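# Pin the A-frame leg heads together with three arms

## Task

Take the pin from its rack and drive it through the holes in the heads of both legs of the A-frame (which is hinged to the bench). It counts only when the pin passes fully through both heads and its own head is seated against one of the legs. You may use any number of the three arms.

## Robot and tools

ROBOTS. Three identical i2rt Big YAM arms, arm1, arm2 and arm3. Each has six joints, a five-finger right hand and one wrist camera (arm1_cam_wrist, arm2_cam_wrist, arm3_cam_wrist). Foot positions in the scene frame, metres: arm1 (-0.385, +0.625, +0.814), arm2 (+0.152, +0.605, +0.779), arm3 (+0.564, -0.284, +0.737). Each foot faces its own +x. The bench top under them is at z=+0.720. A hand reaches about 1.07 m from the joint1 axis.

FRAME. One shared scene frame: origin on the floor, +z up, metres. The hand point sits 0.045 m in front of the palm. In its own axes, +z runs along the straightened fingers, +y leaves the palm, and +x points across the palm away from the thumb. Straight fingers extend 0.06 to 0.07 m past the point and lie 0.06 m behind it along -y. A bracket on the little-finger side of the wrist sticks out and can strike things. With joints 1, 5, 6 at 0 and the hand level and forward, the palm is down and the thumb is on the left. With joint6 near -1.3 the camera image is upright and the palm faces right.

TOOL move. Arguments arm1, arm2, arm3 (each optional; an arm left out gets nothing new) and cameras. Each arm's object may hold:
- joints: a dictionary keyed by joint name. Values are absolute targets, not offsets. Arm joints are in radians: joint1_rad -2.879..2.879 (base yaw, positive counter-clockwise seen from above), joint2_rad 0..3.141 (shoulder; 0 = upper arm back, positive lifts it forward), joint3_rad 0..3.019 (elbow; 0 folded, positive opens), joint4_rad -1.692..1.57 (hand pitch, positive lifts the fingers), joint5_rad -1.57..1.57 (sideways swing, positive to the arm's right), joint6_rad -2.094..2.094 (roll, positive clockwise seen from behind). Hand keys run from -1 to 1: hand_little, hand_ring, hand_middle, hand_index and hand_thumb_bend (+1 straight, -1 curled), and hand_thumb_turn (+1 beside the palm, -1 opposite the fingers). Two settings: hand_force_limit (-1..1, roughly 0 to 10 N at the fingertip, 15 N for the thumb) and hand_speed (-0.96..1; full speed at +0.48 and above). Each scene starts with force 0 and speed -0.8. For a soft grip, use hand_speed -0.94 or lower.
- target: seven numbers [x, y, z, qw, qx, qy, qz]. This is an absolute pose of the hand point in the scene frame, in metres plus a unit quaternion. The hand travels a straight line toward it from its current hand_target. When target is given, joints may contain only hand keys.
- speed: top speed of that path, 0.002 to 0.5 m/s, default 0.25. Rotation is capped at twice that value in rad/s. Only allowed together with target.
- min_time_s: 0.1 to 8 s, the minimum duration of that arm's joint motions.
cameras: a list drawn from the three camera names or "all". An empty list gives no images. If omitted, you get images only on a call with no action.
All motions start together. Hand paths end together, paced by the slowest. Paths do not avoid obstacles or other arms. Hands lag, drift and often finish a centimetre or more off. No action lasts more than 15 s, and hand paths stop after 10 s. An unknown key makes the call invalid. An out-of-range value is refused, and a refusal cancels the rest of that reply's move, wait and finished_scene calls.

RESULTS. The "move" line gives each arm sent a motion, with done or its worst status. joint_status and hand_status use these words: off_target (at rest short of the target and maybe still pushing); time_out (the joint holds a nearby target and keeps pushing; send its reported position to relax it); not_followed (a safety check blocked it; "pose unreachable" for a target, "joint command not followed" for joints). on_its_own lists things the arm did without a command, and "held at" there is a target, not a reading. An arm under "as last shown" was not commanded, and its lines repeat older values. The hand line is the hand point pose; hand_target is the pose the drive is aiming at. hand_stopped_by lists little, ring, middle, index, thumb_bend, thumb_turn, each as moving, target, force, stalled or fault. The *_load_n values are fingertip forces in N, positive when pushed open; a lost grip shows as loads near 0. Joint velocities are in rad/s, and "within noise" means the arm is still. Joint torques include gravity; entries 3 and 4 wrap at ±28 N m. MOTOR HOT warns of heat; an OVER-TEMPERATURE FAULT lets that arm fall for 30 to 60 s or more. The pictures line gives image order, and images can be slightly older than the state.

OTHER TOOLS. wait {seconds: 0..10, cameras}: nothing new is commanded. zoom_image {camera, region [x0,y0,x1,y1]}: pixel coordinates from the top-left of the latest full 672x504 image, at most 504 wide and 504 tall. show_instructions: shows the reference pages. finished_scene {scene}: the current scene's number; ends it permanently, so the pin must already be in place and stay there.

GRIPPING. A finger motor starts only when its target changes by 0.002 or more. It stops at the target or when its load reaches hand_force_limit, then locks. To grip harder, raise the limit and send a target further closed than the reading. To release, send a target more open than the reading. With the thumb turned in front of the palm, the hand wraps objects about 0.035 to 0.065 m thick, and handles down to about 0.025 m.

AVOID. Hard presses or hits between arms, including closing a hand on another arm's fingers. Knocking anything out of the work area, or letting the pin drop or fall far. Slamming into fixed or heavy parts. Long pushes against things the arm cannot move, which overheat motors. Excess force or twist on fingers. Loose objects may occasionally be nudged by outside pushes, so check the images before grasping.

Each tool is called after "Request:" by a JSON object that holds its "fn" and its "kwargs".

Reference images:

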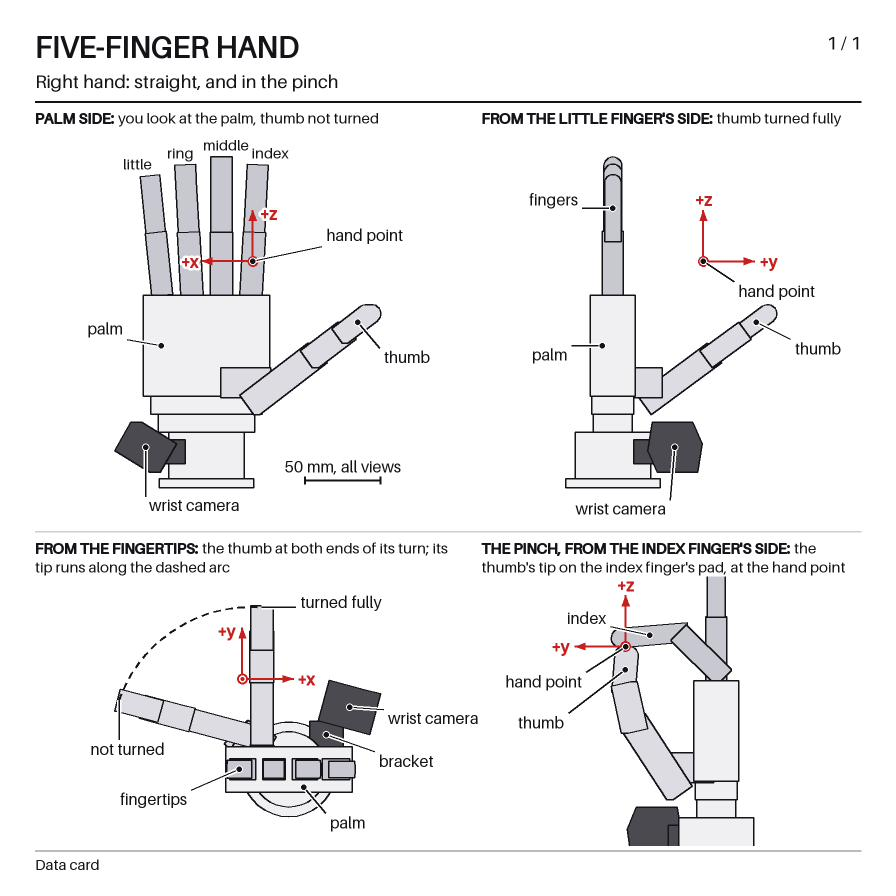

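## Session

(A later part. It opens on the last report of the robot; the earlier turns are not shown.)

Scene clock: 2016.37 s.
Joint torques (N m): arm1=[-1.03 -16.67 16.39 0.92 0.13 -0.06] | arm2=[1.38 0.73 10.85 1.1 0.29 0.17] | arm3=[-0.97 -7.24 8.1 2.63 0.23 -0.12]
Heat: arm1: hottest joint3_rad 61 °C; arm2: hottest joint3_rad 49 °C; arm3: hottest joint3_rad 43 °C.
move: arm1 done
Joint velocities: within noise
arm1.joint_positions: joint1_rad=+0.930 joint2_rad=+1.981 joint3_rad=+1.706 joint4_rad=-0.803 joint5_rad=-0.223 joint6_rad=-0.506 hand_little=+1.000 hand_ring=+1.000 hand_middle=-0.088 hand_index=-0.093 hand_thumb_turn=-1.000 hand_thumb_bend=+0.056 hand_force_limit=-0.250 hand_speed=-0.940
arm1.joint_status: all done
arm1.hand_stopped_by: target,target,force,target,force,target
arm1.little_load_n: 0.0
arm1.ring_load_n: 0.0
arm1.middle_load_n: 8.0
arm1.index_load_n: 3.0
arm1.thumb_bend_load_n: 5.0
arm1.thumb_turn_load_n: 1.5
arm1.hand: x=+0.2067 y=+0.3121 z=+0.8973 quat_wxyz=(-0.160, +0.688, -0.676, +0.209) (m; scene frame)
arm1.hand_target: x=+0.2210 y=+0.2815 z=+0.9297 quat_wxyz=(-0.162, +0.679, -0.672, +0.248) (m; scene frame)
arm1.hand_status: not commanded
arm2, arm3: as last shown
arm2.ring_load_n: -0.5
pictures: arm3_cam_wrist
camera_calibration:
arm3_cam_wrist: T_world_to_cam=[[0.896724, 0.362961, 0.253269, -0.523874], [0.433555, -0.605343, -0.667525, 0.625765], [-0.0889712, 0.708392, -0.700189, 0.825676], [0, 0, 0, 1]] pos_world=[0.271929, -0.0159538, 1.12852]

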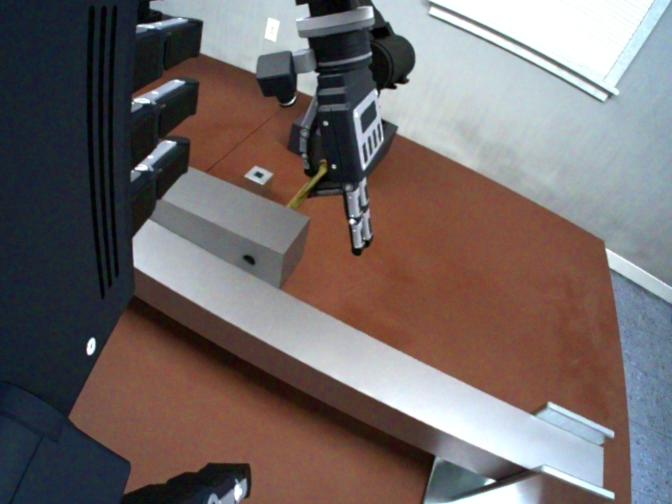

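Request:
{"fn": "move", "kwargs": {"arm1": {"joints":{"joint2_rad":1.992,"joint3_rad":1.792,"joint4_rad":-0.806},"min_time_s":2}, "cameras": ["arm3_cam_wrist"]}}

Request:
{"fn": "zoom_image", "kwargs": {"camera": "arm3_cam_wrist", "region": [270, 150, 340, 220]}}

Scene clock: 2048.60 s.
Joint torques (N m): arm1=[-0.38 -16.85 16.35 0.75 0.17 -0.11] | arm2=[1.44 0.73 10.85 1.1 0.29 0.17] | arm3=[-1.03 -7.12 8.1 2.62 0.23 -0.14]
Heat: arm1: hottest joint3_rad 64 °C; arm2: hottest joint3_rad 50 °C; arm3: hottest joint3_rad 43 °C.
move: arm1 done
Joint velocities: within noise
arm1.joint_positions: joint1_rad=+0.930 joint2_rad=+1.985 joint3_rad=+1.712 joint4_rad=-0.808 joint5_rad=-0.224 joint6_rad=-0.506 hand_little=+1.000 hand_ring=+1.000 hand_middle=-0.088 hand_index=-0.093 hand_thumb_turn=-1.000 hand_thumb_bend=+0.056 hand_force_limit=-0.250 hand_speed=-0.940
arm1.joint_status: all done
arm1.hand_stopped_by: target,target,force,target,force,target
arm1.little_load_n: 0.0
arm1.ring_load_n: 0.0
arm1.middle_load_n: 6.5
arm1.index_load_n: 4.0
arm1.thumb_bend_load_n: 5.5
arm1.thumb_turn_load_n: 3.0
arm1.hand: x=+0.2073 y=+0.3120 z=+0.8970 quat_wxyz=(-0.160, +0.688, -0.676, +0.208) (m; scene frame)
arm1.hand_target: x=+0.2225 y=+0.2805 z=+0.9282 quat_wxyz=(-0.162, +0.679, -0.672, +0.247) (m; scene frame)
arm1.hand_status: not commanded
arm2, arm3: as last shown
arm2.ring_load_n: 0.0
pictures: arm3_cam_wrist
camera_calibration:
arm3_cam_wrist: T_world_to_cam=[[0.896724, 0.362961, 0.253269, -0.523874], [0.433555, -0.605343, -0.667525, 0.625765], [-0.0889712, 0.708392, -0.700189, 0.825676], [0, 0, 0, 1]] pos_world=[0.271929, -0.0159538, 1.12852]

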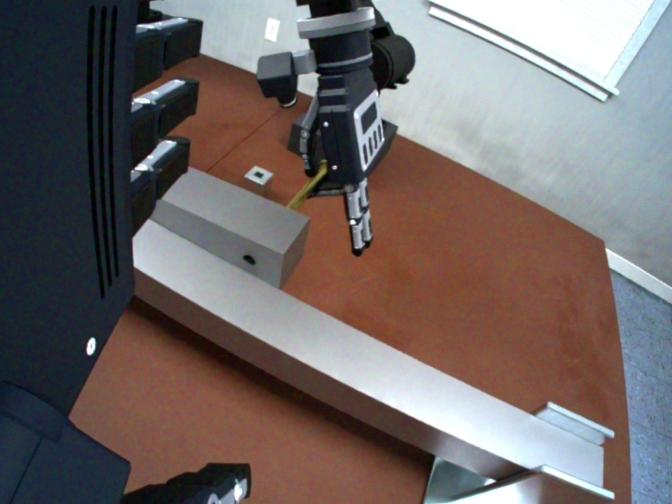

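Scaled by 7.200 from the camera's 672x504 image, which has a finer 960x720 frame.

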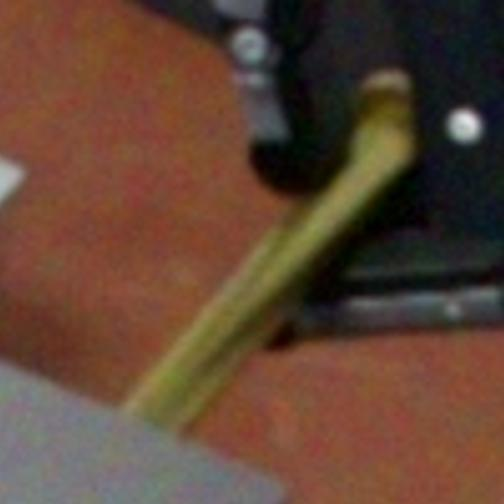

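Request:
{"fn": "move", "kwargs": {"arm1": {"joints":{"joint2_rad":1.994},"min_time_s":1}}}

Request:
{"fn": "move", "kwargs": {"arm1": {"joints":{"joint2_rad":1.996},"min_time_s":1}}}

Request:
{"fn": "move", "kwargs": {"arm1": {"joints":{"joint2_rad":1.998},"min_time_s":1}}}

Request:
{"fn": "move", "kwargs": {"arm1": {"joints":{"joint2_rad":2.0},"min_time_s":1}}}

Scene clock: 2077.13 s.
Joint torques (N m): arm1=[-0.15 -15.68 16.36 0.96 0.16 -0.05] | arm2=[1.44 0.73 10.85 1.1 0.29 0.16] | arm3=[-0.91 -7.12 8.09 2.62 0.24 -0.12]
Heat: arm1: hottest joint3_rad 65 °C; arm2: hottest joint3_rad 50 °C; arm3: hottest joint3_rad 43 °C.
move: arm1 done
Joint velocities: within noise
arm1.joint_positions: joint1_rad=+0.930 joint2_rad=+1.985 joint3_rad=+1.712 joint4_rad=-0.808 joint5_rad=-0.224 joint6_rad=-0.506 hand_little=+1.000 hand_ring=+1.000 hand_middle=-0.088 hand_index=-0.093 hand_thumb_turn=-1.000 hand_thumb_bend=+0.056 hand_force_limit=-0.250 hand_speed=-0.940
arm1.joint_status: all done
arm1.hand_stopped_by: target,target,force,target,force,target
arm1.little_load_n: 0.0
arm1.ring_load_n: 0.0
arm1.middle_load_n: 6.5
arm1.index_load_n: 4.5
arm1.thumb_bend_load_n: 5.5
arm1.thumb_turn_load_n: 3.0
arm1.hand: x=+0.2072 y=+0.3120 z=+0.8965 quat_wxyz=(-0.160, +0.688, -0.677, +0.208) (m; scene frame)
arm1.hand_target: x=+0.2225 y=+0.2805 z=+0.9266 quat_wxyz=(-0.161, +0.679, -0.672, +0.246) (m; scene frame)
arm1.hand_status: not commanded
arm2, arm3: as last shown
arm3.little_load_n: -0.5
pictures: none

Scene clock: 2078.43 s.
Joint torques (N m): arm1=[-1.03 -17.26 16.35 1.05 0.2 -0.06] | arm2=[1.44 0.73 10.85 1.1 0.29 0.17] | arm3=[-0.91 -7.24 8.08 2.62 0.23 -0.13]
Heat: arm1: hottest joint3_rad 65 °C; arm2: hottest joint3_rad 50 °C; arm3: hottest joint3_rad 43 °C.
move: arm1 done
Joint velocities: within noise
arm1.joint_positions: joint1_rad=+0.930 joint2_rad=+1.987 joint3_rad=+1.712 joint4_rad=-0.808 joint5_rad=-0.224 joint6_rad=-0.506 hand_little=+1.000 hand_ring=+1.000 hand_middle=-0.088 hand_index=-0.093 hand_thumb_turn=-1.000 hand_thumb_bend=+0.056 hand_force_limit=-0.250 hand_speed=-0.940
arm1.joint_status: all done
arm1.hand_stopped_by: target,target,force,target,force,target
arm1.little_load_n: 0.0
arm1.ring_load_n: 0.0
arm1.middle_load_n: 6.5
arm1.index_load_n: 4.5
arm1.thumb_bend_load_n: 5.5
arm1.thumb_turn_load_n: 2.5
arm1.hand: x=+0.2072 y=+0.3120 z=+0.8955 quat_wxyz=(-0.160, +0.688, -0.677, +0.207) (m; scene frame)
arm1.hand_target: x=+0.2224 y=+0.2805 z=+0.9255 quat_wxyz=(-0.161, +0.679, -0.673, +0.245) (m; scene frame)
arm1.hand_status: not commanded
arm2, arm3: as last shown
arm3.little_load_n: 0.0
arm3.thumb_turn_load_n: -0.5
pictures: none

Scene clock: 2079.70 s.
Joint torques (N m): arm1=[-1.03 -16.85 16.21 0.95 0.22 -0.08] | arm2=[1.44 0.73 10.85 1.1 0.29 0.17] | arm3=[-0.97 -7.18 8.12 2.63 0.23 -0.12]
Heat: arm1: hottest joint3_rad 65 °C; arm2: hottest joint3_rad 50 °C; arm3: hottest joint3_rad 43 °C.
move: arm1 done
Joint velocities: within noise
arm1.joint_positions: joint1_rad=+0.930 joint2_rad=+1.989 joint3_rad=+1.713 joint4_rad=-0.808 joint5_rad=-0.225 joint6_rad=-0.506 hand_little=+1.000 hand_ring=+1.000 hand_middle=-0.088 hand_index=-0.093 hand_thumb_turn=-1.000 hand_thumb_bend=+0.056 hand_force_limit=-0.250 hand_speed=-0.940
arm1.joint_status: all done
arm1.hand_stopped_by: target,target,force,target,force,target
arm1.little_load_n: 0.0
arm1.ring_load_n: 0.0
arm1.middle_load_n: 6.5
arm1.index_load_n: 4.5
arm1.thumb_bend_load_n: 5.5
arm1.thumb_turn_load_n: 3.0
arm1.hand: x=+0.2076 y=+0.3120 z=+0.8948 quat_wxyz=(-0.161, +0.688, -0.677, +0.206) (m; scene frame)
arm1.hand_target: x=+0.2224 y=+0.2805 z=+0.9239 quat_wxyz=(-0.161, +0.679, -0.673, +0.244) (m; scene frame)
arm1.hand_status: not commanded
arm2, arm3: as last shown
arm3.index_load_n: -0.5
arm3.thumb_turn_load_n: 0.0
pictures: none

Scene clock: 2081.00 s.
Joint torques (N m): arm1=[-0.62 -16.56 16.39 0.88 0.2 -0.14] | arm2=[1.44 0.73 10.85 1.1 0.29 0.16] | arm3=[-1.03 -7.12 8.09 2.63 0.24 -0.12]
Heat: arm1: hottest joint3_rad 64 °C; arm2: hottest joint3_rad 50 °C; arm3: hottest joint3_rad 43 °C.
move: arm1 done
Joint velocities: within noise
arm1.joint_positions: joint1_rad=+0.930 joint2_rad=+1.990 joint3_rad=+1.713 joint4_rad=-0.808 joint5_rad=-0.225 joint6_rad=-0.506 hand_little=+1.000 hand_ring=+1.000 hand_middle=-0.088 hand_index=-0.093 hand_thumb_turn=-1.000 hand_thumb_bend=+0.056 hand_force_limit=-0.250 hand_speed=-0.940
arm1.joint_status: all done
arm1.hand_stopped_by: target,target,force,target,force,target
arm1.little_load_n: 0.0
arm1.ring_load_n: 0.0
arm1.middle_load_n: 6.0
arm1.index_load_n: 5.0
arm1.thumb_bend_load_n: 5.0
arm1.thumb_turn_load_n: 2.5
arm1.hand: x=+0.2076 y=+0.3120 z=+0.8943 quat_wxyz=(-0.160, +0.688, -0.677, +0.206) (m; scene frame)
arm1.hand_target: x=+0.2223 y=+0.2805 z=+0.9226 quat_wxyz=(-0.161, +0.680, -0.673, +0.243) (m; scene frame)
arm1.hand_status: not commanded
arm2, arm3: as last shown
arm3.index_load_n: 0.0
pictures: none

Request:
{"fn": "move", "kwargs": {"arm3": {"target":[0.203,0.015,0.94,0.609,-0.359,-0.359,-0.609]}, "cameras": ["arm3_cam_wrist"]}}

Scene clock: 2117.90 s.
Joint torques (N m): arm1=[-0.67 -15.85 16.53 0.83 0.2 -0.08] | arm2=[1.44 0.73 10.85 1.09 0.29 0.17] | arm3=[-1.03 -8.7 6.17 1.84 -0.26 -0.08]
Heat: arm1: hottest joint3_rad 59 °C; arm2: hottest joint3_rad 50 °C; arm3: hottest joint3_rad 43 °C.
move: arm3 off_target
Joint velocities: within noise
arm1: as last shown
arm1.little_load_n: -0.5
arm1.index_load_n: 4.5
arm1.thumb_bend_load_n: 5.5
arm1.thumb_turn_load_n: 3.0
arm2.joint_positions: joint1_rad=+1.446 joint2_rad=+0.684 joint3_rad=+1.459 joint4_rad=-1.371 joint5_rad=+0.378 joint6_rad=-1.361 hand_little=+1.000 hand_ring=+1.000 hand_middle=+1.000 hand_index=+1.000 hand_thumb_turn=+1.000 hand_thumb_bend=+1.000 hand_force_limit=+0.000 hand_speed=-0.800
arm2.joint_status: not commanded
arm2.hand_stopped_by: target,target,target,target,target,target
arm2.little_load_n: 0.0
arm2.ring_load_n: 0.0
arm2.middle_load_n: 0.0
arm2.index_load_n: 0.0
arm2.thumb_bend_load_n: 0.0
arm2.thumb_turn_load_n: 0.0
arm2.hand: x=+0.3334 y=+0.4459 z=+1.3043 quat_wxyz=(+0.161, +0.830, -0.261, +0.467) (m; scene frame)
arm2.hand_target: x=+0.3297 y=+0.4497 z=+1.3196 quat_wxyz=(+0.155, +0.823, -0.260, +0.481) (m; scene frame)
arm2.hand_status: not commanded
arm3.joint_positions: joint1_rad=-0.238 joint2_rad=+1.745 joint3_rad=+0.669 joint4_rad=+1.537 joint5_rad=+1.170 joint6_rad=-2.054 hand_little=+1.000 hand_ring=+1.000 hand_middle=+1.000 hand_index=+1.000 hand_thumb_turn=+1.000 hand_thumb_bend=+1.000 hand_force_limit=+0.000 hand_speed=-0.800
arm3.joint_status: not commanded
arm3.hand_stopped_by: target,target,target,target,target,target
arm3.little_load_n: 0.0
arm3.ring_load_n: 0.0
arm3.middle_load_n: 0.0
arm3.index_load_n: 0.0
arm3.thumb_bend_load_n: 0.0
arm3.thumb_turn_load_n: 0.0
arm3.hand: x=+0.2147 y=+0.0162 z=+0.9358 quat_wxyz=(-0.560, +0.415, +0.488, +0.526) (m; scene frame)
arm3.hand_target: x=+0.2033 y=+0.0150 z=+0.9403 quat_wxyz=(-0.570, +0.418, +0.479, +0.520) (m; scene frame)
arm3.hand_status: off_target (0.012 m and 19.6 deg from the pose sent, 0.126 m and 50.6 deg at the start; a joint's target at an end of its range on 29 of 72 steps)
pictures: arm3_cam_wrist
camera_calibration:
arm3_cam_wrist: T_world_to_cam=[[0.966525, 0.00499572, 0.256526, -0.454082], [0.246125, -0.30048, -0.921485, 0.819524], [0.0724774, 0.953775, -0.291651, 0.354691], [0, 0, 0, 1]] pos_world=[0.211469, -0.0897763, 0.975109]

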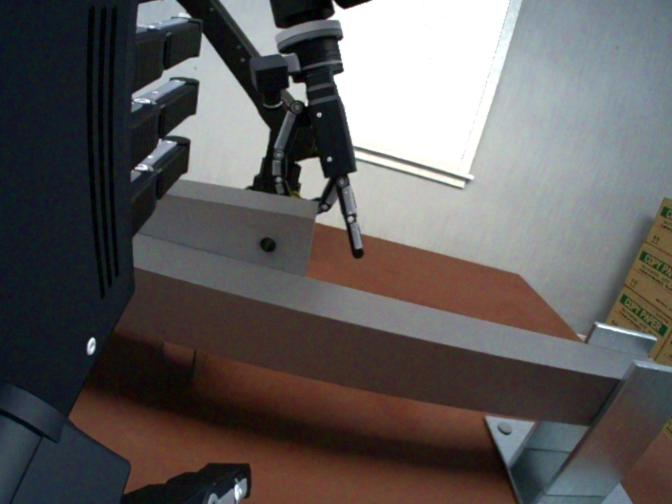

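Request:
{"fn": "zoom_image", "kwargs": {"camera": "arm3_cam_wrist", "region": [240, 180, 320, 260]}}

Request:
{"fn": "zoom_image", "kwargs": {"camera": "arm3_cam_wrist", "region": [254, 230, 282, 258]}}

Scaled by 6.300 from the camera's 672x504 image, which has a finer 960x720 frame.

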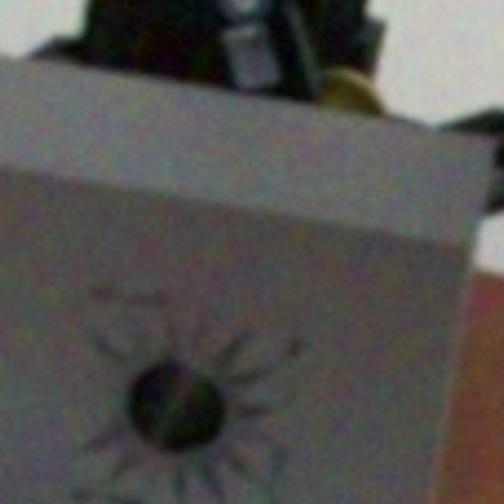

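Scaled by 18.000 from the camera's 672x504 image, which has a finer 960x720 frame.

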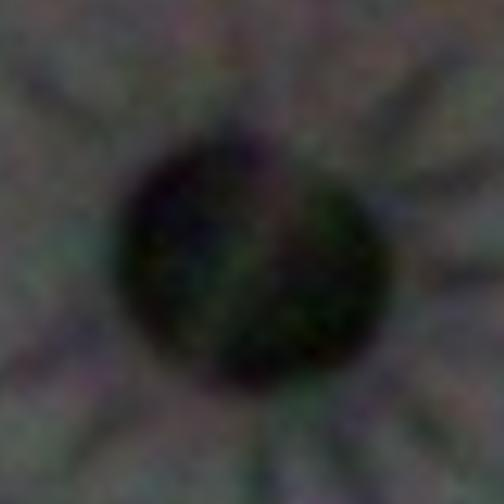

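Request:
{"fn": "move", "kwargs": {"arm3": {"target":[0.175,-0.025,0.908,0.701,-0.701,0.092,-0.092]}, "cameras": ["arm3_cam_wrist"]}}

Scene clock: 2276.37 s.
Joint torques (N m): arm1=[0.03 -15.56 16.2 0.83 0.3 -0.06] | arm2=[1.44 0.73 10.85 1.1 0.29 0.17] | arm3=[-0.97 -11.22 4.12 1.42 -0.33 0.05]
Heat: arm1: hottest joint3_rad 60 °C; arm2: hottest joint3_rad 50 °C; arm3: hottest joint3_rad 39 °C.
move: arm3 off_target
Joint velocities: within noise
arm1, arm2: as last shown
arm1.little_load_n: 0.0
arm3.joint_positions: joint1_rad=-0.161 joint2_rad=+1.675 joint3_rad=+0.670 joint4_rad=+1.539 joint5_rad=+1.560 joint6_rad=-0.594 hand_little=+1.000 hand_ring=+1.000 hand_middle=+1.000 hand_index=+1.000 hand_thumb_turn=+1.000 hand_thumb_bend=+1.000 hand_force_limit=+0.000 hand_speed=-0.800
arm3.joint_status: not commanded
arm3.hand_stopped_by: target,target,target,target,target,target
arm3.little_load_n: 0.0
arm3.ring_load_n: 0.0
arm3.middle_load_n: 0.0
arm3.index_load_n: 0.0
arm3.thumb_bend_load_n: 0.0
arm3.thumb_turn_load_n: -0.5
arm3.hand: x=+0.1780 y=-0.0202 z=+0.8956 quat_wxyz=(-0.706, +0.703, -0.039, +0.076) (m; scene frame)
arm3.hand_target: x=+0.1753 y=-0.0241 z=+0.9077 quat_wxyz=(-0.708, +0.702, -0.054, +0.055) (m; scene frame)
arm3.hand_status: off_target (0.014 m and 6.4 deg from the pose sent, 0.064 m and 93.2 deg at the start; a joint's target at an end of its range on 127 of 128 steps)
pictures: arm3_cam_wrist
camera_calibration:
arm3_cam_wrist: T_world_to_cam=[[0.262454, -0.0901723, -0.960722, 0.805456], [-0.914693, -0.340356, -0.217934, 0.356187], [-0.307336, 0.935963, -0.171808, 0.340246], [0, 0, 0, 1]] pos_world=[0.218977, -0.124597, 0.909901]

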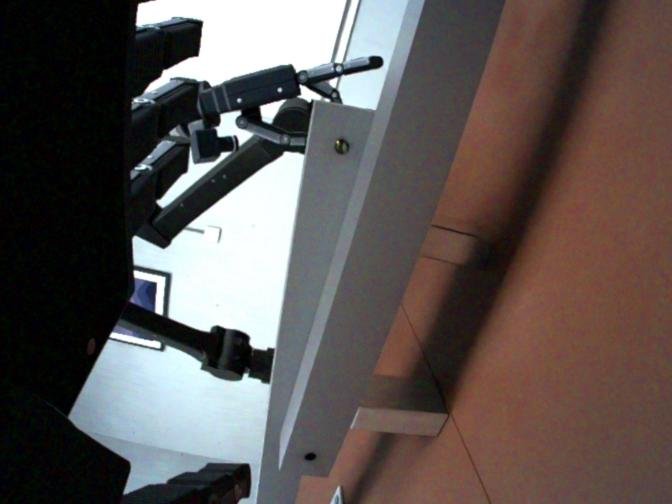

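Request:
{"fn": "zoom_image", "kwargs": {"camera": "arm3_cam_wrist", "region": [328, 132, 356, 160]}}

Request:
{"fn": "zoom_image", "kwargs": {"camera": "arm3_cam_wrist", "region": [280, 90, 380, 190]}}

Scaled by 18.000 from the camera's 672x504 image, which has a finer 960x720 frame.

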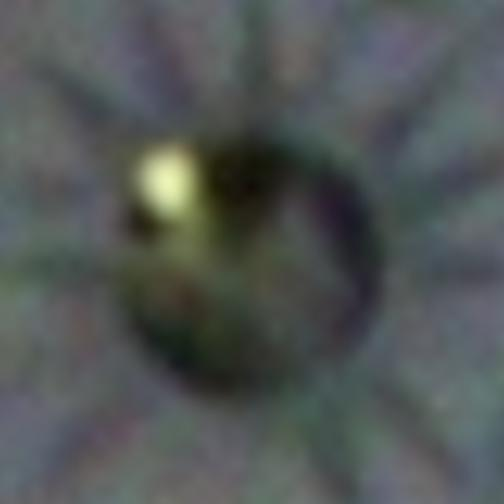

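Scaled by 5.040 from the camera's 672x504 image, which has a finer 960x720 frame.

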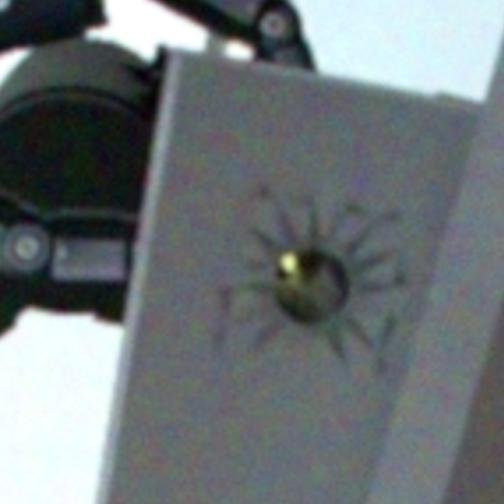

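Request:
{"fn": "move", "kwargs": {"arm1": {"joints":{"joint1_rad":0.985},"min_time_s":1}, "cameras": ["arm3_cam_wrist"]}}

Request:
{"fn": "zoom_image", "kwargs": {"camera": "arm3_cam_wrist", "region": [328, 132, 356, 160]}}

Scene clock: 2326.73 s.
Joint torques (N m): arm1=[1.55 -17.38 15.94 0.83 0.02 -0.08] | arm2=[1.44 0.73 10.85 1.09 0.29 0.17] | arm3=[-1.03 -11.22 4.11 1.44 -0.33 0.05]
Heat: arm1: hottest joint3_rad 61 °C; arm2: hottest joint3_rad 50 °C; arm3: hottest joint3_rad 38 °C.
move: arm1 done
Joint velocities: within noise
arm1.joint_positions: joint1_rad=+0.978 joint2_rad=+1.995 joint3_rad=+1.718 joint4_rad=-0.808 joint5_rad=-0.219 joint6_rad=-0.506 hand_little=+1.000 hand_ring=+1.000 hand_middle=-0.088 hand_index=-0.093 hand_thumb_turn=-1.000 hand_thumb_bend=+0.056 hand_force_limit=-0.250 hand_speed=-0.940
arm1.joint_status: all done
arm1.hand_stopped_by: target,target,force,target,force,target
arm1.little_load_n: 0.0
arm1.ring_load_n: 0.0
arm1.middle_load_n: 7.5
arm1.index_load_n: 3.5
arm1.thumb_bend_load_n: 5.0
arm1.thumb_turn_load_n: 2.0
arm1.hand: x=+0.2228 y=+0.3386 z=+0.8928 quat_wxyz=(-0.163, +0.704, -0.661, +0.203) (m; scene frame)
arm1.hand_target: x=+0.2481 y=+0.3302 z=+0.9221 quat_wxyz=(-0.170, +0.706, -0.646, +0.236) (m; scene frame)
arm1.hand_status: not commanded
arm2, arm3: as last shown
arm3.joint_positions: joint1_rad=-0.161 joint2_rad=+1.675 joint3_rad=+0.670 joint4_rad=+1.539 joint5_rad=+1.560 joint6_rad=-0.593 hand_little=+1.000 hand_ring=+1.000 hand_middle=+1.000 hand_index=+1.000 hand_thumb_turn=+1.000 hand_thumb_bend=+1.000 hand_force_limit=+0.000 hand_speed=-0.800
arm3.ring_load_n: 0.5
arm3.hand: x=+0.1779 y=-0.0202 z=+0.8956 quat_wxyz=(-0.706, +0.703, -0.039, +0.076) (m; scene frame)
pictures: arm3_cam_wrist
camera_calibration:
arm3_cam_wrist: T_world_to_cam=[[0.261766, -0.0900356, -0.960923, 0.805711], [-0.914853, -0.340312, -0.21733, 0.355656], [-0.307446, 0.935992, -0.171451, 0.339932], [0, 0, 0, 1]] pos_world=[0.218976, -0.124597, 0.909802]

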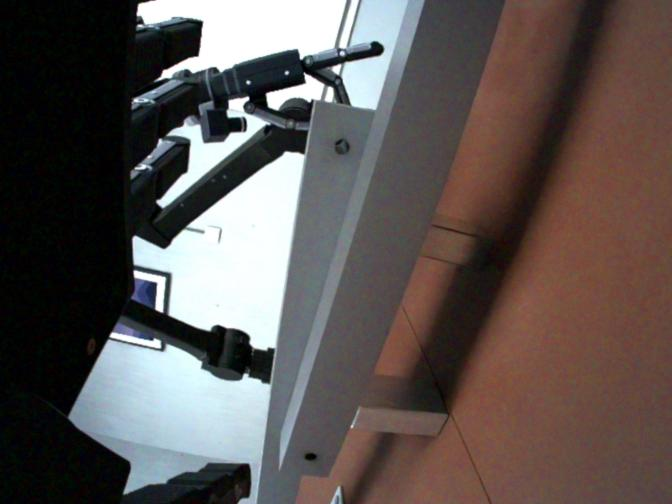

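Scaled by 18.000 from the camera's 672x504 image, which has a finer 960x720 frame.

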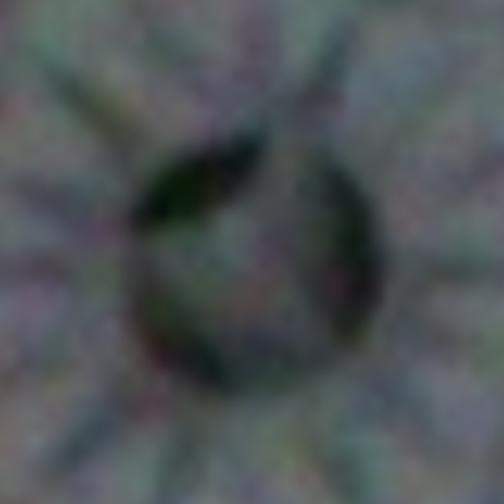

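Request:
{"fn": "move", "kwargs": {"arm3": {"target":[0.135,-0.024,0.866,0.708,-0.702,0.054,-0.055],"speed":0.1}, "cameras": ["arm3_cam_wrist"]}}

Scene clock: 2385.03 s.
Joint torques (N m): arm1=[2.26 -16.62 15.84 0.8 0.04 -0.05] | arm2=[1.44 0.73 10.85 1.09 0.29 0.16] | arm3=[-1.2 -9.35 5.89 1.06 -0.29 0.03]
Heat: arm1: hottest joint3_rad 63 °C; arm2: hottest joint3_rad 50 °C; arm3: hottest joint3_rad 38 °C.
move: arm3 off_target
Joint velocities: within noise
arm1, arm2: as last shown
arm1.index_load_n: 4.0
arm3.joint_positions: joint1_rad=-0.146 joint2_rad=+1.798 joint3_rad=+0.724 joint4_rad=+1.539 joint5_rad=+1.560 joint6_rad=-0.506 hand_little=+1.000 hand_ring=+1.000 hand_middle=+1.000 hand_index=+1.000 hand_thumb_turn=+1.000 hand_thumb_bend=+1.000 hand_force_limit=+0.000 hand_speed=-0.800
arm3.joint_status: not commanded
arm3.hand_stopped_by: target,target,target,target,target,target
arm3.little_load_n: 0.0
arm3.ring_load_n: 0.0
arm3.middle_load_n: 0.0
arm3.index_load_n: 0.0
arm3.thumb_bend_load_n: 0.0
arm3.thumb_turn_load_n: 0.0
arm3.hand: x=+0.1486 y=-0.0220 z=+0.8620 quat_wxyz=(-0.707, +0.703, -0.040, +0.064) (m; scene frame)
arm3.hand_target: x=+0.1354 y=-0.0239 z=+0.8662 quat_wxyz=(-0.708, +0.702, -0.049, +0.050) (m; scene frame)
arm3.hand_status: off_target (0.014 m and 1.9 deg from the pose sent, 0.052 m and 2.9 deg at the start; a joint's target at an end of its range on 43 of 43 steps)
pictures: arm3_cam_wrist
camera_calibration:
arm3_cam_wrist: T_world_to_cam=[[0.246381, -0.0839991, -0.965526, 0.787298], [-0.913009, -0.354327, -0.202154, 0.307215], [-0.325132, 0.931341, -0.163991, 0.322975], [0, 0, 0, 1]] pos_world=[0.191524, -0.125813, 0.875227]

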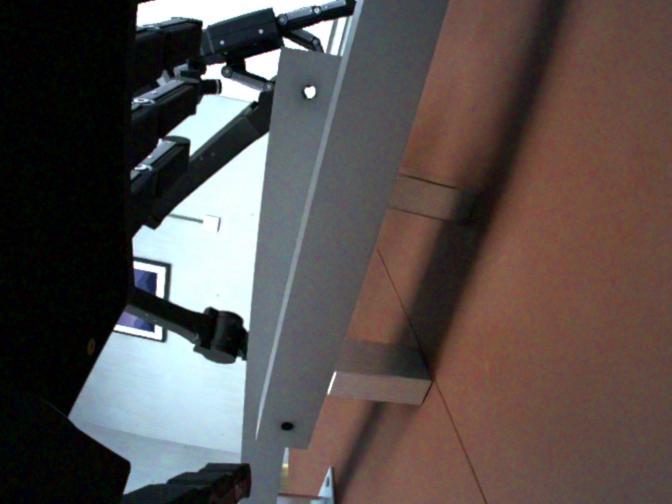

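Request:
{"fn": "move", "kwargs": {"arm1": {"joints":{"joint1_rad":0.922},"min_time_s":1.5}, "cameras": ["arm3_cam_wrist"]}}

Request:
{"fn": "zoom_image", "kwargs": {"camera": "arm3_cam_wrist", "region": [295, 78, 323, 106]}}

Scene clock: 2394.30 s.
Joint torques (N m): arm1=[0.03 -16.03 15.76 0.96 0.07 -0.04] | arm2=[1.44 0.73 10.84 1.1 0.29 0.17] | arm3=[-1.2 -9.35 5.89 1.09 -0.29 0.06]
Heat: arm1: hottest joint3_rad 63 °C; arm2: hottest joint3_rad 50 °C; arm3: hottest joint3_rad 37 °C.
move: arm1 done
Joint velocities: within noise
arm1.joint_positions: joint1_rad=+0.936 joint2_rad=+1.995 joint3_rad=+1.718 joint4_rad=-0.808 joint5_rad=-0.219 joint6_rad=-0.506 hand_little=+1.000 hand_ring=+1.000 hand_middle=-0.088 hand_index=-0.093 hand_thumb_turn=-1.000 hand_thumb_bend=+0.056 hand_force_limit=-0.250 hand_speed=-0.940
arm1.joint_status: all done
arm1.hand_stopped_by: target,target,force,target,force,target
arm1.little_load_n: 0.0
arm1.ring_load_n: 0.0
arm1.middle_load_n: 7.5
arm1.index_load_n: 4.0
arm1.thumb_bend_load_n: 5.5
arm1.thumb_turn_load_n: 2.0
arm1.hand: x=+0.2102 y=+0.3134 z=+0.8932 quat_wxyz=(-0.158, +0.690, -0.676, +0.206) (m; scene frame)
arm1.hand_target: x=+0.2281 y=+0.2908 z=+0.9226 quat_wxyz=(-0.163, +0.685, -0.668, +0.242) (m; scene frame)
arm1.hand_status: not commanded
arm2, arm3: as last shown
arm3.joint_positions: joint1_rad=-0.146 joint2_rad=+1.798 joint3_rad=+0.724 joint4_rad=+1.539 joint5_rad=+1.560 joint6_rad=-0.504 hand_little=+1.000 hand_ring=+1.000 hand_middle=+1.000 hand_index=+1.000 hand_thumb_turn=+1.000 hand_thumb_bend=+1.000 hand_force_limit=+0.000 hand_speed=-0.800
arm3.little_load_n: -0.5
arm3.hand: x=+0.1485 y=-0.0220 z=+0.8620 quat_wxyz=(-0.707, +0.703, -0.041, +0.064) (m; scene frame)
pictures: arm3_cam_wrist
camera_calibration:
arm3_cam_wrist: T_world_to_cam=[[0.244965, -0.0837512, -0.965908, 0.787962], [-0.913325, -0.354217, -0.200916, 0.306114], [-0.325314, 0.931405, -0.163263, 0.322348], [0, 0, 0, 1]] pos_world=[0.191423, -0.125813, 0.875229]

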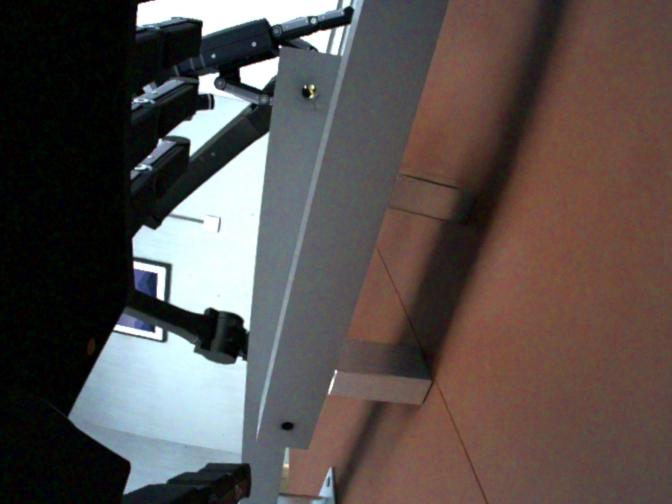

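Scaled by 18.000 from the camera's 672x504 image, which has a finer 960x720 frame.

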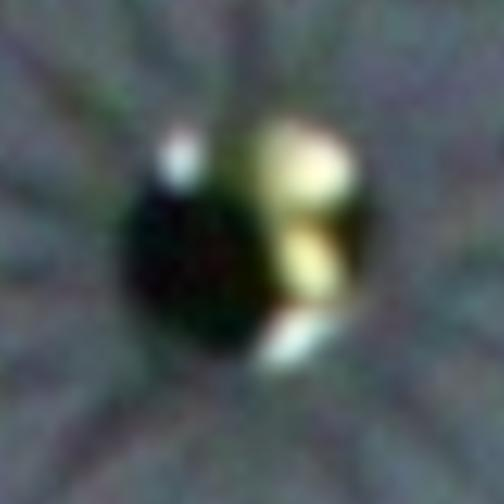

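Request:
{"fn": "zoom_image", "kwargs": {"camera": "arm3_cam_wrist", "region": [270, 40, 350, 120]}}

Request:
{"fn": "move", "kwargs": {"arm1": {"joints":{"joint1_rad":0.912},"min_time_s":1.5}, "cameras": ["arm3_cam_wrist"]}}

Request:
{"fn": "zoom_image", "kwargs": {"camera": "arm3_cam_wrist", "region": [295, 78, 323, 106]}}

Scaled by 6.300 from the camera's 672x504 image, which has a finer 960x720 frame.

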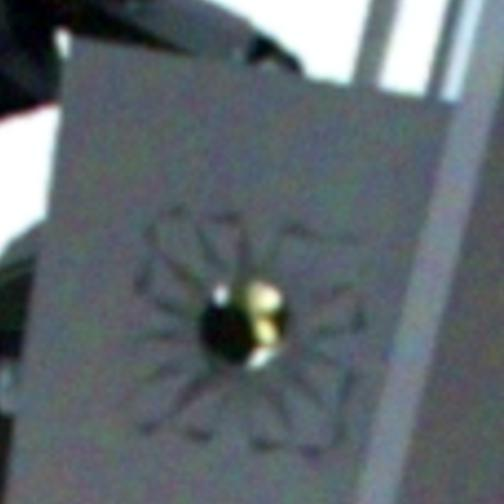

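Scene clock: 2411.93 s.
Joint torques (N m): arm1=[-0.21 -16.38 15.84 0.76 -0.01 -0.09] | arm2=[1.38 0.73 10.85 1.1 0.29 0.17] | arm3=[-1.08 -9.47 5.87 1.07 -0.29 0.05]
Heat: arm1: hottest joint3_rad 63 °C; arm2: hottest joint3_rad 50 °C; arm3: hottest joint3_rad 38 °C.
move: arm1 done
Joint velocities: within noise
arm1.joint_positions: joint1_rad=+0.934 joint2_rad=+1.995 joint3_rad=+1.718 joint4_rad=-0.808 joint5_rad=-0.220 joint6_rad=-0.506 hand_little=+1.000 hand_ring=+1.000 hand_middle=-0.088 hand_index=-0.093 hand_thumb_turn=-1.000 hand_thumb_bend=+0.056 hand_force_limit=-0.250 hand_speed=-0.940
arm1.joint_status: all done
arm1.hand_stopped_by: target,target,force,target,force,target
arm1.little_load_n: -0.5
arm1.ring_load_n: 0.0
arm1.middle_load_n: 7.5
arm1.index_load_n: 4.0
arm1.thumb_bend_load_n: 5.0
arm1.thumb_turn_load_n: 2.5
arm1.hand: x=+0.2098 y=+0.3126 z=+0.8932 quat_wxyz=(-0.159, +0.689, -0.676, +0.206) (m; scene frame)
arm1.hand_target: x=+0.2249 y=+0.2850 z=+0.9227 quat_wxyz=(-0.162, +0.682, -0.671, +0.242) (m; scene frame)
arm1.hand_status: not commanded
arm2, arm3: as last shown
arm2.index_load_n: 0.5
arm3.little_load_n: 0.0
arm3.middle_load_n: -0.5
pictures: arm3_cam_wrist
camera_calibration:
arm3_cam_wrist: T_world_to_cam=[[0.244965, -0.0837512, -0.965908, 0.787962], [-0.913325, -0.354217, -0.200916, 0.306114], [-0.325314, 0.931405, -0.163263, 0.322348], [0, 0, 0, 1]] pos_world=[0.191423, -0.125813, 0.875229]

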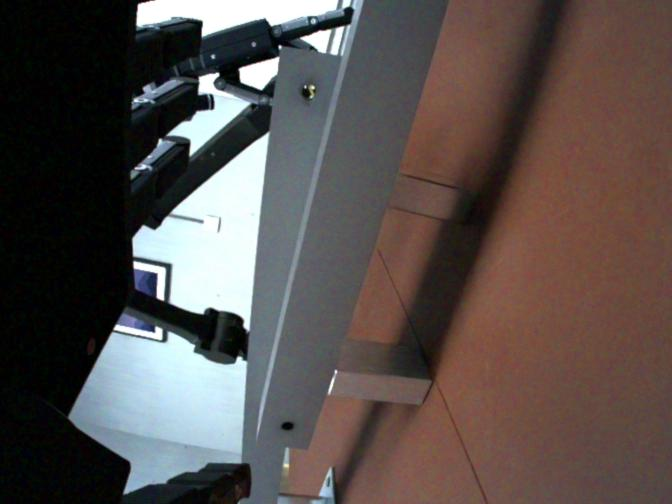

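Scaled by 18.000 from the camera's 672x504 image, which has a finer 960x720 frame.

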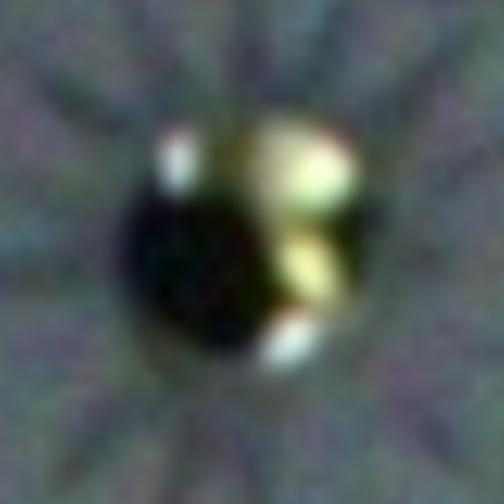

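Request:
{"fn": "move", "kwargs": {"arm1": {"joints":{"joint1_rad":0.955},"min_time_s":1}}}

Request:
{"fn": "move", "kwargs": {"arm1": {"joints":{"joint3_rad":1.808,"joint4_rad":-0.836},"min_time_s":1}}}

Request:
{"fn": "move", "kwargs": {"arm1": {"joints":{"joint1_rad":0.916},"min_time_s":1.5}, "cameras": ["arm3_cam_wrist"]}}

Request:
{"fn": "zoom_image", "kwargs": {"camera": "arm3_cam_wrist", "region": [295, 78, 323, 106]}}

Scene clock: 2434.17 s.
Joint torques (N m): arm1=[1.61 -16.44 15.97 0.73 0.02 -0.17] | arm2=[1.44 0.73 10.86 1.09 0.29 0.17] | arm3=[-1.08 -9.47 5.87 1.07 -0.29 0.06]
Heat: arm1: hottest joint3_rad 63 °C; arm2: hottest joint3_rad 50 °C; arm3: hottest joint3_rad 38 °C.
move: arm1 done
Joint velocities: within noise
arm1.joint_positions: joint1_rad=+0.941 joint2_rad=+1.995 joint3_rad=+1.718 joint4_rad=-0.808 joint5_rad=-0.220 joint6_rad=-0.507 hand_little=+1.000 hand_ring=+1.000 hand_middle=-0.088 hand_index=-0.093 hand_thumb_turn=-1.000 hand_thumb_bend=+0.056 hand_force_limit=-0.250 hand_speed=-0.940
arm1.joint_status: all done
arm1.hand_stopped_by: target,target,force,target,force,target
arm1.little_load_n: 0.0
arm1.ring_load_n: 0.0
arm1.middle_load_n: 7.5
arm1.index_load_n: 3.5
arm1.thumb_bend_load_n: 5.5
arm1.thumb_turn_load_n: 2.0
arm1.hand: x=+0.2118 y=+0.3164 z=+0.8932 quat_wxyz=(-0.159, +0.692, -0.674, +0.206) (m; scene frame)
arm1.hand_target: x=+0.2389 y=+0.3112 z=+0.9223 quat_wxyz=(-0.167, +0.696, -0.656, +0.239) (m; scene frame)
arm1.hand_status: not commanded
arm2, arm3: as last shown
arm2.index_load_n: 0.0
arm3.middle_load_n: 0.0
arm3.index_load_n: -0.5
arm3.thumb_turn_load_n: -0.5
pictures: none

Scene clock: 2435.47 s.
Joint torques (N m): arm1=[2.26 -16.44 15.8 0.64 0.05 -0.11] | arm2=[1.38 0.73 10.85 1.1 0.29 0.17] | arm3=[-1.2 -9.52 5.87 1.09 -0.29 0.05]
Heat: arm1: hottest joint3_rad 63 °C; arm2: hottest joint3_rad 50 °C; arm3: hottest joint3_rad 38 °C.
move: arm1 done
Joint velocities: within noise
arm1.joint_positions: joint1_rad=+0.941 joint2_rad=+1.995 joint3_rad=+1.734 joint4_rad=-0.831 joint5_rad=-0.220 joint6_rad=-0.507 hand_little=+1.000 hand_ring=+1.000 hand_middle=-0.088 hand_index=-0.093 hand_thumb_turn=-1.000 hand_thumb_bend=+0.056 hand_force_limit=-0.250 hand_speed=-0.940
arm1.joint_status: all done
arm1.hand_stopped_by: target,target,force,target,force,target
arm1.little_load_n: -0.5
arm1.ring_load_n: 0.0
arm1.middle_load_n: 7.5
arm1.index_load_n: 3.5
arm1.thumb_bend_load_n: 5.0
arm1.thumb_turn_load_n: 2.0
arm1.hand: x=+0.2115 y=+0.3166 z=+0.8981 quat_wxyz=(-0.158, +0.692, -0.675, +0.202) (m; scene frame)
arm1.hand_target: x=+0.2367 y=+0.3125 z=+0.9270 quat_wxyz=(-0.165, +0.697, -0.658, +0.232) (m; scene frame)
arm1.hand_status: not commanded
arm2, arm3: as last shown
arm2.thumb_bend_load_n: -0.5
arm3.index_load_n: 0.0
arm3.thumb_turn_load_n: 0.0
pictures: none

Scene clock: 2437.23 s.
Joint torques (N m): arm1=[-0.03 -16.21 16.08 0.68 0.02 -0.04] | arm2=[1.44 0.73 10.85 1.1 0.29 0.16] | arm3=[-1.14 -9.47 5.89 1.07 -0.29 0.05]
Heat: arm1: hottest joint3_rad 63 °C; arm2: hottest joint3_rad 50 °C; arm3: hottest joint3_rad 38 °C.
move: arm1 done
Joint velocities: within noise
arm1.joint_positions: joint1_rad=+0.934 joint2_rad=+1.995 joint3_rad=+1.734 joint4_rad=-0.832 joint5_rad=-0.220 joint6_rad=-0.507 hand_little=+1.000 hand_ring=+1.000 hand_middle=-0.088 hand_index=-0.093 hand_thumb_turn=-1.000 hand_thumb_bend=+0.056 hand_force_limit=-0.250 hand_speed=-0.940
arm1.joint_status: all done
arm1.hand_stopped_by: target,target,force,target,force,target
arm1.little_load_n: 0.0
arm1.ring_load_n: 0.0
arm1.middle_load_n: 7.5
arm1.index_load_n: 3.5
arm1.thumb_bend_load_n: 5.0
arm1.thumb_turn_load_n: 2.0
arm1.hand: x=+0.2092 y=+0.3127 z=+0.8981 quat_wxyz=(-0.157, +0.690, -0.677, +0.202) (m; scene frame)
arm1.hand_target: x=+0.2240 y=+0.2885 z=+0.9274 quat_wxyz=(-0.161, +0.684, -0.671, +0.235) (m; scene frame)
arm1.hand_status: not commanded
arm2.joint_positions: joint1_rad=+1.446 joint2_rad=+0.684 joint3_rad=+1.459 joint4_rad=-1.371 joint5_rad=+0.378 joint6_rad=-1.361 hand_little=+1.000 hand_ring=+1.000 hand_middle=+1.000 hand_index=+1.000 hand_thumb_turn=+1.000 hand_thumb_bend=+1.000 hand_force_limit=+0.000 hand_speed=-0.800
arm2.joint_status: not commanded
arm2.hand_stopped_by: target,target,target,target,target,target
arm2.little_load_n: 0.0
arm2.ring_load_n: 0.0
arm2.middle_load_n: 0.0
arm2.index_load_n: 0.5
arm2.thumb_bend_load_n: 0.0
arm2.thumb_turn_load_n: 0.0
arm2.hand: x=+0.3334 y=+0.4459 z=+1.3043 quat_wxyz=(+0.161, +0.830, -0.261, +0.467) (m; scene frame)
arm2.hand_target: x=+0.3297 y=+0.4497 z=+1.3196 quat_wxyz=(+0.155, +0.823, -0.260, +0.481) (m; scene frame)
arm2.hand_status: not commanded
arm3: as last shown
arm3.ring_load_n: -0.5
arm3.thumb_turn_load_n: -0.5
pictures: arm3_cam_wrist
camera_calibration:
arm3_cam_wrist: T_world_to_cam=[[0.244965, -0.0837512, -0.965908, 0.787962], [-0.913325, -0.354217, -0.200916, 0.306114], [-0.325314, 0.931405, -0.163263, 0.322348], [0, 0, 0, 1]] pos_world=[0.191423, -0.125813, 0.875229]

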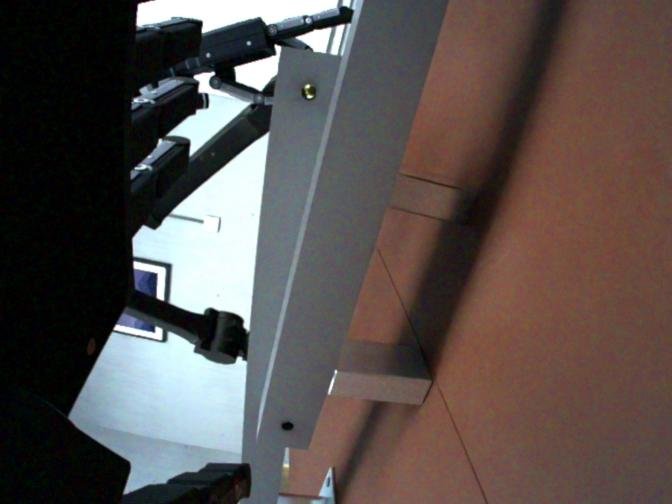

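Scaled by 18.000 from the camera's 672x504 image, which has a finer 960x720 frame.

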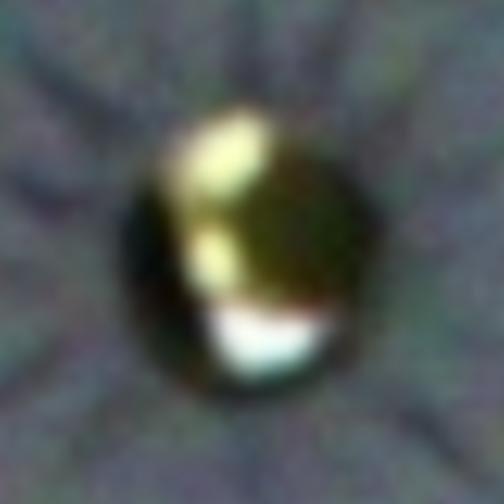

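Request:
{"fn": "move", "kwargs": {"arm1": {"joints":{"joint1_rad":0.955},"min_time_s":1}}}

Request:
{"fn": "move", "kwargs": {"arm1": {"joints":{"joint3_rad":1.813,"joint4_rad":-0.856},"min_time_s":1}}}

Request:
{"fn": "move", "kwargs": {"arm1": {"joints":{"joint1_rad":0.916},"min_time_s":1.5}, "cameras": ["arm3_cam_wrist"]}}

Request:
{"fn": "zoom_image", "kwargs": {"camera": "arm3_cam_wrist", "region": [295, 78, 323, 106]}}

Scene clock: 2474.50 s.
Joint torques (N m): arm1=[2.14 -16.38 15.9 0.84 -0.02 -0.09] | arm2=[1.44 0.73 10.85 1.1 0.29 0.16] | arm3=[-1.08 -9.35 5.89 1.06 -0.29 0.05]
Heat: arm1: hottest joint3_rad 67 °C; arm2: hottest joint3_rad 50 °C; arm3: hottest joint3_rad 38 °C.
move: arm1 done
Joint velocities: within noise
arm1.joint_positions: joint1_rad=+0.941 joint2_rad=+1.995 joint3_rad=+1.734 joint4_rad=-0.832 joint5_rad=-0.220 joint6_rad=-0.507 hand_little=+1.000 hand_ring=+1.000 hand_middle=-0.088 hand_index=-0.093 hand_thumb_turn=-1.000 hand_thumb_bend=+0.056 hand_force_limit=-0.250 hand_speed=-0.940
arm1.joint_status: all done
arm1.hand_stopped_by: target,target,force,target,force,target
arm1.little_load_n: 0.0
arm1.ring_load_n: 0.0
arm1.middle_load_n: 7.5
arm1.index_load_n: 3.5
arm1.thumb_bend_load_n: 5.0
arm1.thumb_turn_load_n: 2.0
arm1.hand: x=+0.2113 y=+0.3168 z=+0.8981 quat_wxyz=(-0.158, +0.692, -0.675, +0.202) (m; scene frame)
arm1.hand_target: x=+0.2367 y=+0.3125 z=+0.9270 quat_wxyz=(-0.165, +0.697, -0.658, +0.232) (m; scene frame)
arm1.hand_status: not commanded
arm2, arm3: as last shown
arm2.index_load_n: 0.0
arm3.ring_load_n: 0.0
pictures: none

Scene clock: 2476.00 s.
Joint torques (N m): arm1=[2.26 -16.56 15.77 0.4 0.11 -0.11] | arm2=[1.44 0.73 10.85 1.09 0.29 0.17] | arm3=[-1.14 -9.52 5.87 1.1 -0.29 0.05]
Heat: arm1: hottest joint3_rad 67 °C; arm2: hottest joint3_rad 50 °C; arm3: hottest joint3_rad 38 °C.
move: arm1 done
Joint velocities: within noise
arm1.joint_positions: joint1_rad=+0.941 joint2_rad=+1.995 joint3_rad=+1.741 joint4_rad=-0.851 joint5_rad=-0.220 joint6_rad=-0.507 hand_little=+1.000 hand_ring=+1.000 hand_middle=-0.088 hand_index=-0.093 hand_thumb_turn=-1.000 hand_thumb_bend=+0.056 hand_force_limit=-0.250 hand_speed=-0.940
arm1.joint_status: all done
arm1.hand_stopped_by: target,target,force,target,force,target
arm1.little_load_n: 0.0
arm1.ring_load_n: 0.0
arm1.middle_load_n: 7.5
arm1.index_load_n: 3.5
arm1.thumb_bend_load_n: 5.0
arm1.thumb_turn_load_n: 2.0
arm1.hand: x=+0.2091 y=+0.3184 z=+0.8997 quat_wxyz=(-0.157, +0.693, -0.676, +0.196) (m; scene frame)
arm1.hand_target: x=+0.2337 y=+0.3144 z=+0.9280 quat_wxyz=(-0.164, +0.698, -0.660, +0.225) (m; scene frame)
arm1.hand_status: not commanded
arm2, arm3: as last shown
pictures: none

Scene clock: 2477.93 s.
Joint torques (N m): arm1=[0.21 -16.15 15.82 0.46 0 -0.06] | arm2=[1.44 0.73 10.86 1.1 0.29 0.17] | arm3=[-1.2 -9.41 5.87 1.03 -0.28 0.06]
Heat: arm1: hottest joint3_rad 66 °C; arm2: hottest joint3_rad 50 °C; arm3: hottest joint3_rad 38 °C.
move: arm1 done
Joint velocities: within noise
arm1.joint_positions: joint1_rad=+0.931 joint2_rad=+1.995 joint3_rad=+1.741 joint4_rad=-0.852 joint5_rad=-0.220 joint6_rad=-0.507 hand_little=+1.000 hand_ring=+1.000 hand_middle=-0.088 hand_index=-0.093 hand_thumb_turn=-1.000 hand_thumb_bend=+0.056 hand_force_limit=-0.250 hand_speed=-0.940
arm1.joint_status: all done
arm1.hand_stopped_by: target,target,force,target,force,target
arm1.little_load_n: 0.0
arm1.ring_load_n: 0.0
arm1.middle_load_n: 7.5
arm1.index_load_n: 3.5
arm1.thumb_bend_load_n: 5.0
arm1.thumb_turn_load_n: 2.0
arm1.hand: x=+0.2059 y=+0.3129 z=+0.8997 quat_wxyz=(-0.156, +0.689, -0.680, +0.196) (m; scene frame)
arm1.hand_target: x=+0.2210 y=+0.2906 z=+0.9284 quat_wxyz=(-0.159, +0.685, -0.673, +0.228) (m; scene frame)
arm1.hand_status: not commanded
arm2: as last shown
arm2.thumb_bend_load_n: 0.5
arm3.joint_positions: joint1_rad=-0.146 joint2_rad=+1.798 joint3_rad=+0.724 joint4_rad=+1.539 joint5_rad=+1.560 joint6_rad=-0.504 hand_little=+1.000 hand_ring=+1.000 hand_middle=+1.000 hand_index=+1.000 hand_thumb_turn=+1.000 hand_thumb_bend=+1.000 hand_force_limit=+0.000 hand_speed=-0.800
arm3.joint_status: not commanded
arm3.hand_stopped_by: target,target,target,target,target,target
arm3.little_load_n: 0.0
arm3.ring_load_n: 0.0
arm3.middle_load_n: 0.0
arm3.index_load_n: -0.5
arm3.thumb_bend_load_n: 0.0
arm3.thumb_turn_load_n: 0.0
arm3.hand: x=+0.1485 y=-0.0220 z=+0.8620 quat_wxyz=(-0.707, +0.703, -0.041, +0.064) (m; scene frame)
arm3.hand_target: x=+0.1354 y=-0.0239 z=+0.8662 quat_wxyz=(-0.708, +0.702, -0.049, +0.050) (m; scene frame)
arm3.hand_status: not commanded
pictures: arm3_cam_wrist
camera_calibration:
arm3_cam_wrist: T_world_to_cam=[[0.244965, -0.0837512, -0.965908, 0.787962], [-0.913325, -0.354217, -0.200916, 0.306114], [-0.325314, 0.931405, -0.163263, 0.322348], [0, 0, 0, 1]] pos_world=[0.191423, -0.125813, 0.875229]

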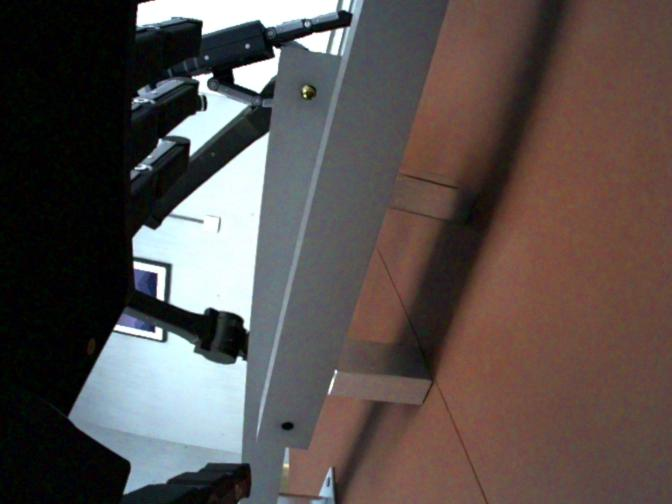

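Scaled by 18.000 from the camera's 672x504 image, which has a finer 960x720 frame.

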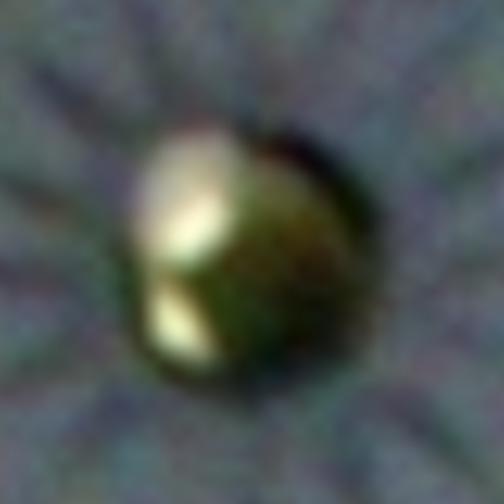

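Request:
{"fn": "move", "kwargs": {"arm1": {"joints":{"joint1_rad":0.905,"joint2_rad":2.0075,"joint3_rad":1.822},"min_time_s":2}, "cameras": ["arm3_cam_wrist"]}}

Request:
{"fn": "zoom_image", "kwargs": {"camera": "arm3_cam_wrist", "region": [295, 78, 323, 106]}}

Scene clock: 2498.37 s.
Joint torques (N m): arm1=[-0.32 -16.56 16.13 0.57 0.11 -0.11] | arm2=[1.44 0.73 10.85 1.1 0.29 0.17] | arm3=[-1.08 -9.41 5.9 1.07 -0.28 0.05]
Heat: arm1: hottest joint3_rad 65 °C; arm2: hottest joint3_rad 50 °C; arm3: hottest joint3_rad 38 °C.
move: arm1 done
Joint velocities: within noise
arm1.joint_positions: joint1_rad=+0.930 joint2_rad=+1.999 joint3_rad=+1.744 joint4_rad=-0.856 joint5_rad=-0.222 joint6_rad=-0.507 hand_little=+1.000 hand_ring=+1.000 hand_middle=-0.088 hand_index=-0.093 hand_thumb_turn=-1.000 hand_thumb_bend=+0.056 hand_force_limit=-0.250 hand_speed=-0.940
arm1.joint_status: all done
arm1.hand_stopped_by: target,target,force,target,force,target
arm1.little_load_n: 0.0
arm1.ring_load_n: 0.0
arm1.middle_load_n: 6.5
arm1.index_load_n: 4.5
arm1.thumb_bend_load_n: 5.5
arm1.thumb_turn_load_n: 2.5
arm1.hand: x=+0.2057 y=+0.3122 z=+0.8985 quat_wxyz=(-0.156, +0.689, -0.681, +0.194) (m; scene frame)
arm1.hand_target: x=+0.2195 y=+0.2822 z=+0.9271 quat_wxyz=(-0.158, +0.681, -0.677, +0.230) (m; scene frame)
arm1.hand_status: not commanded
arm2, arm3: as last shown
arm2.thumb_bend_load_n: 0.0
arm3.index_load_n: 0.0
pictures: arm3_cam_wrist
camera_calibration:
arm3_cam_wrist: T_world_to_cam=[[0.244965, -0.0837512, -0.965908, 0.787962], [-0.913325, -0.354217, -0.200916, 0.306114], [-0.325314, 0.931405, -0.163263, 0.322348], [0, 0, 0, 1]] pos_world=[0.191423, -0.125813, 0.875229]

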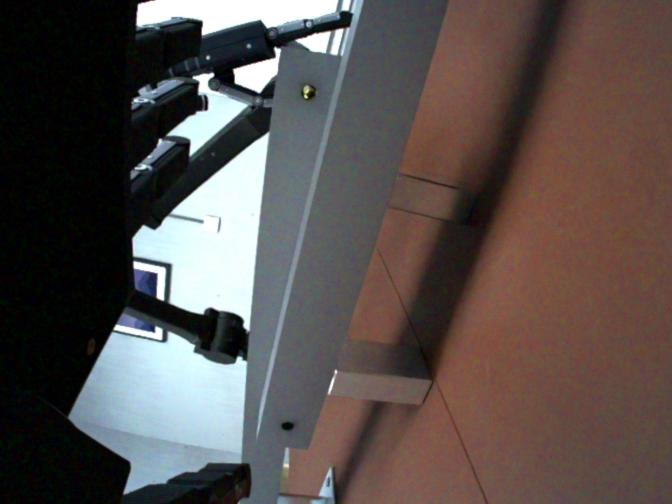

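Scaled by 18.000 from the camera's 672x504 image, which has a finer 960x720 frame.

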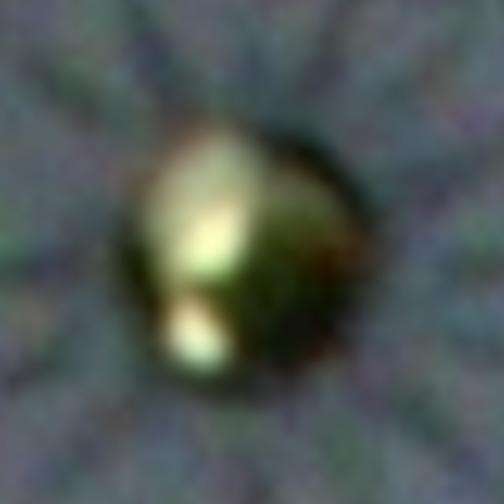

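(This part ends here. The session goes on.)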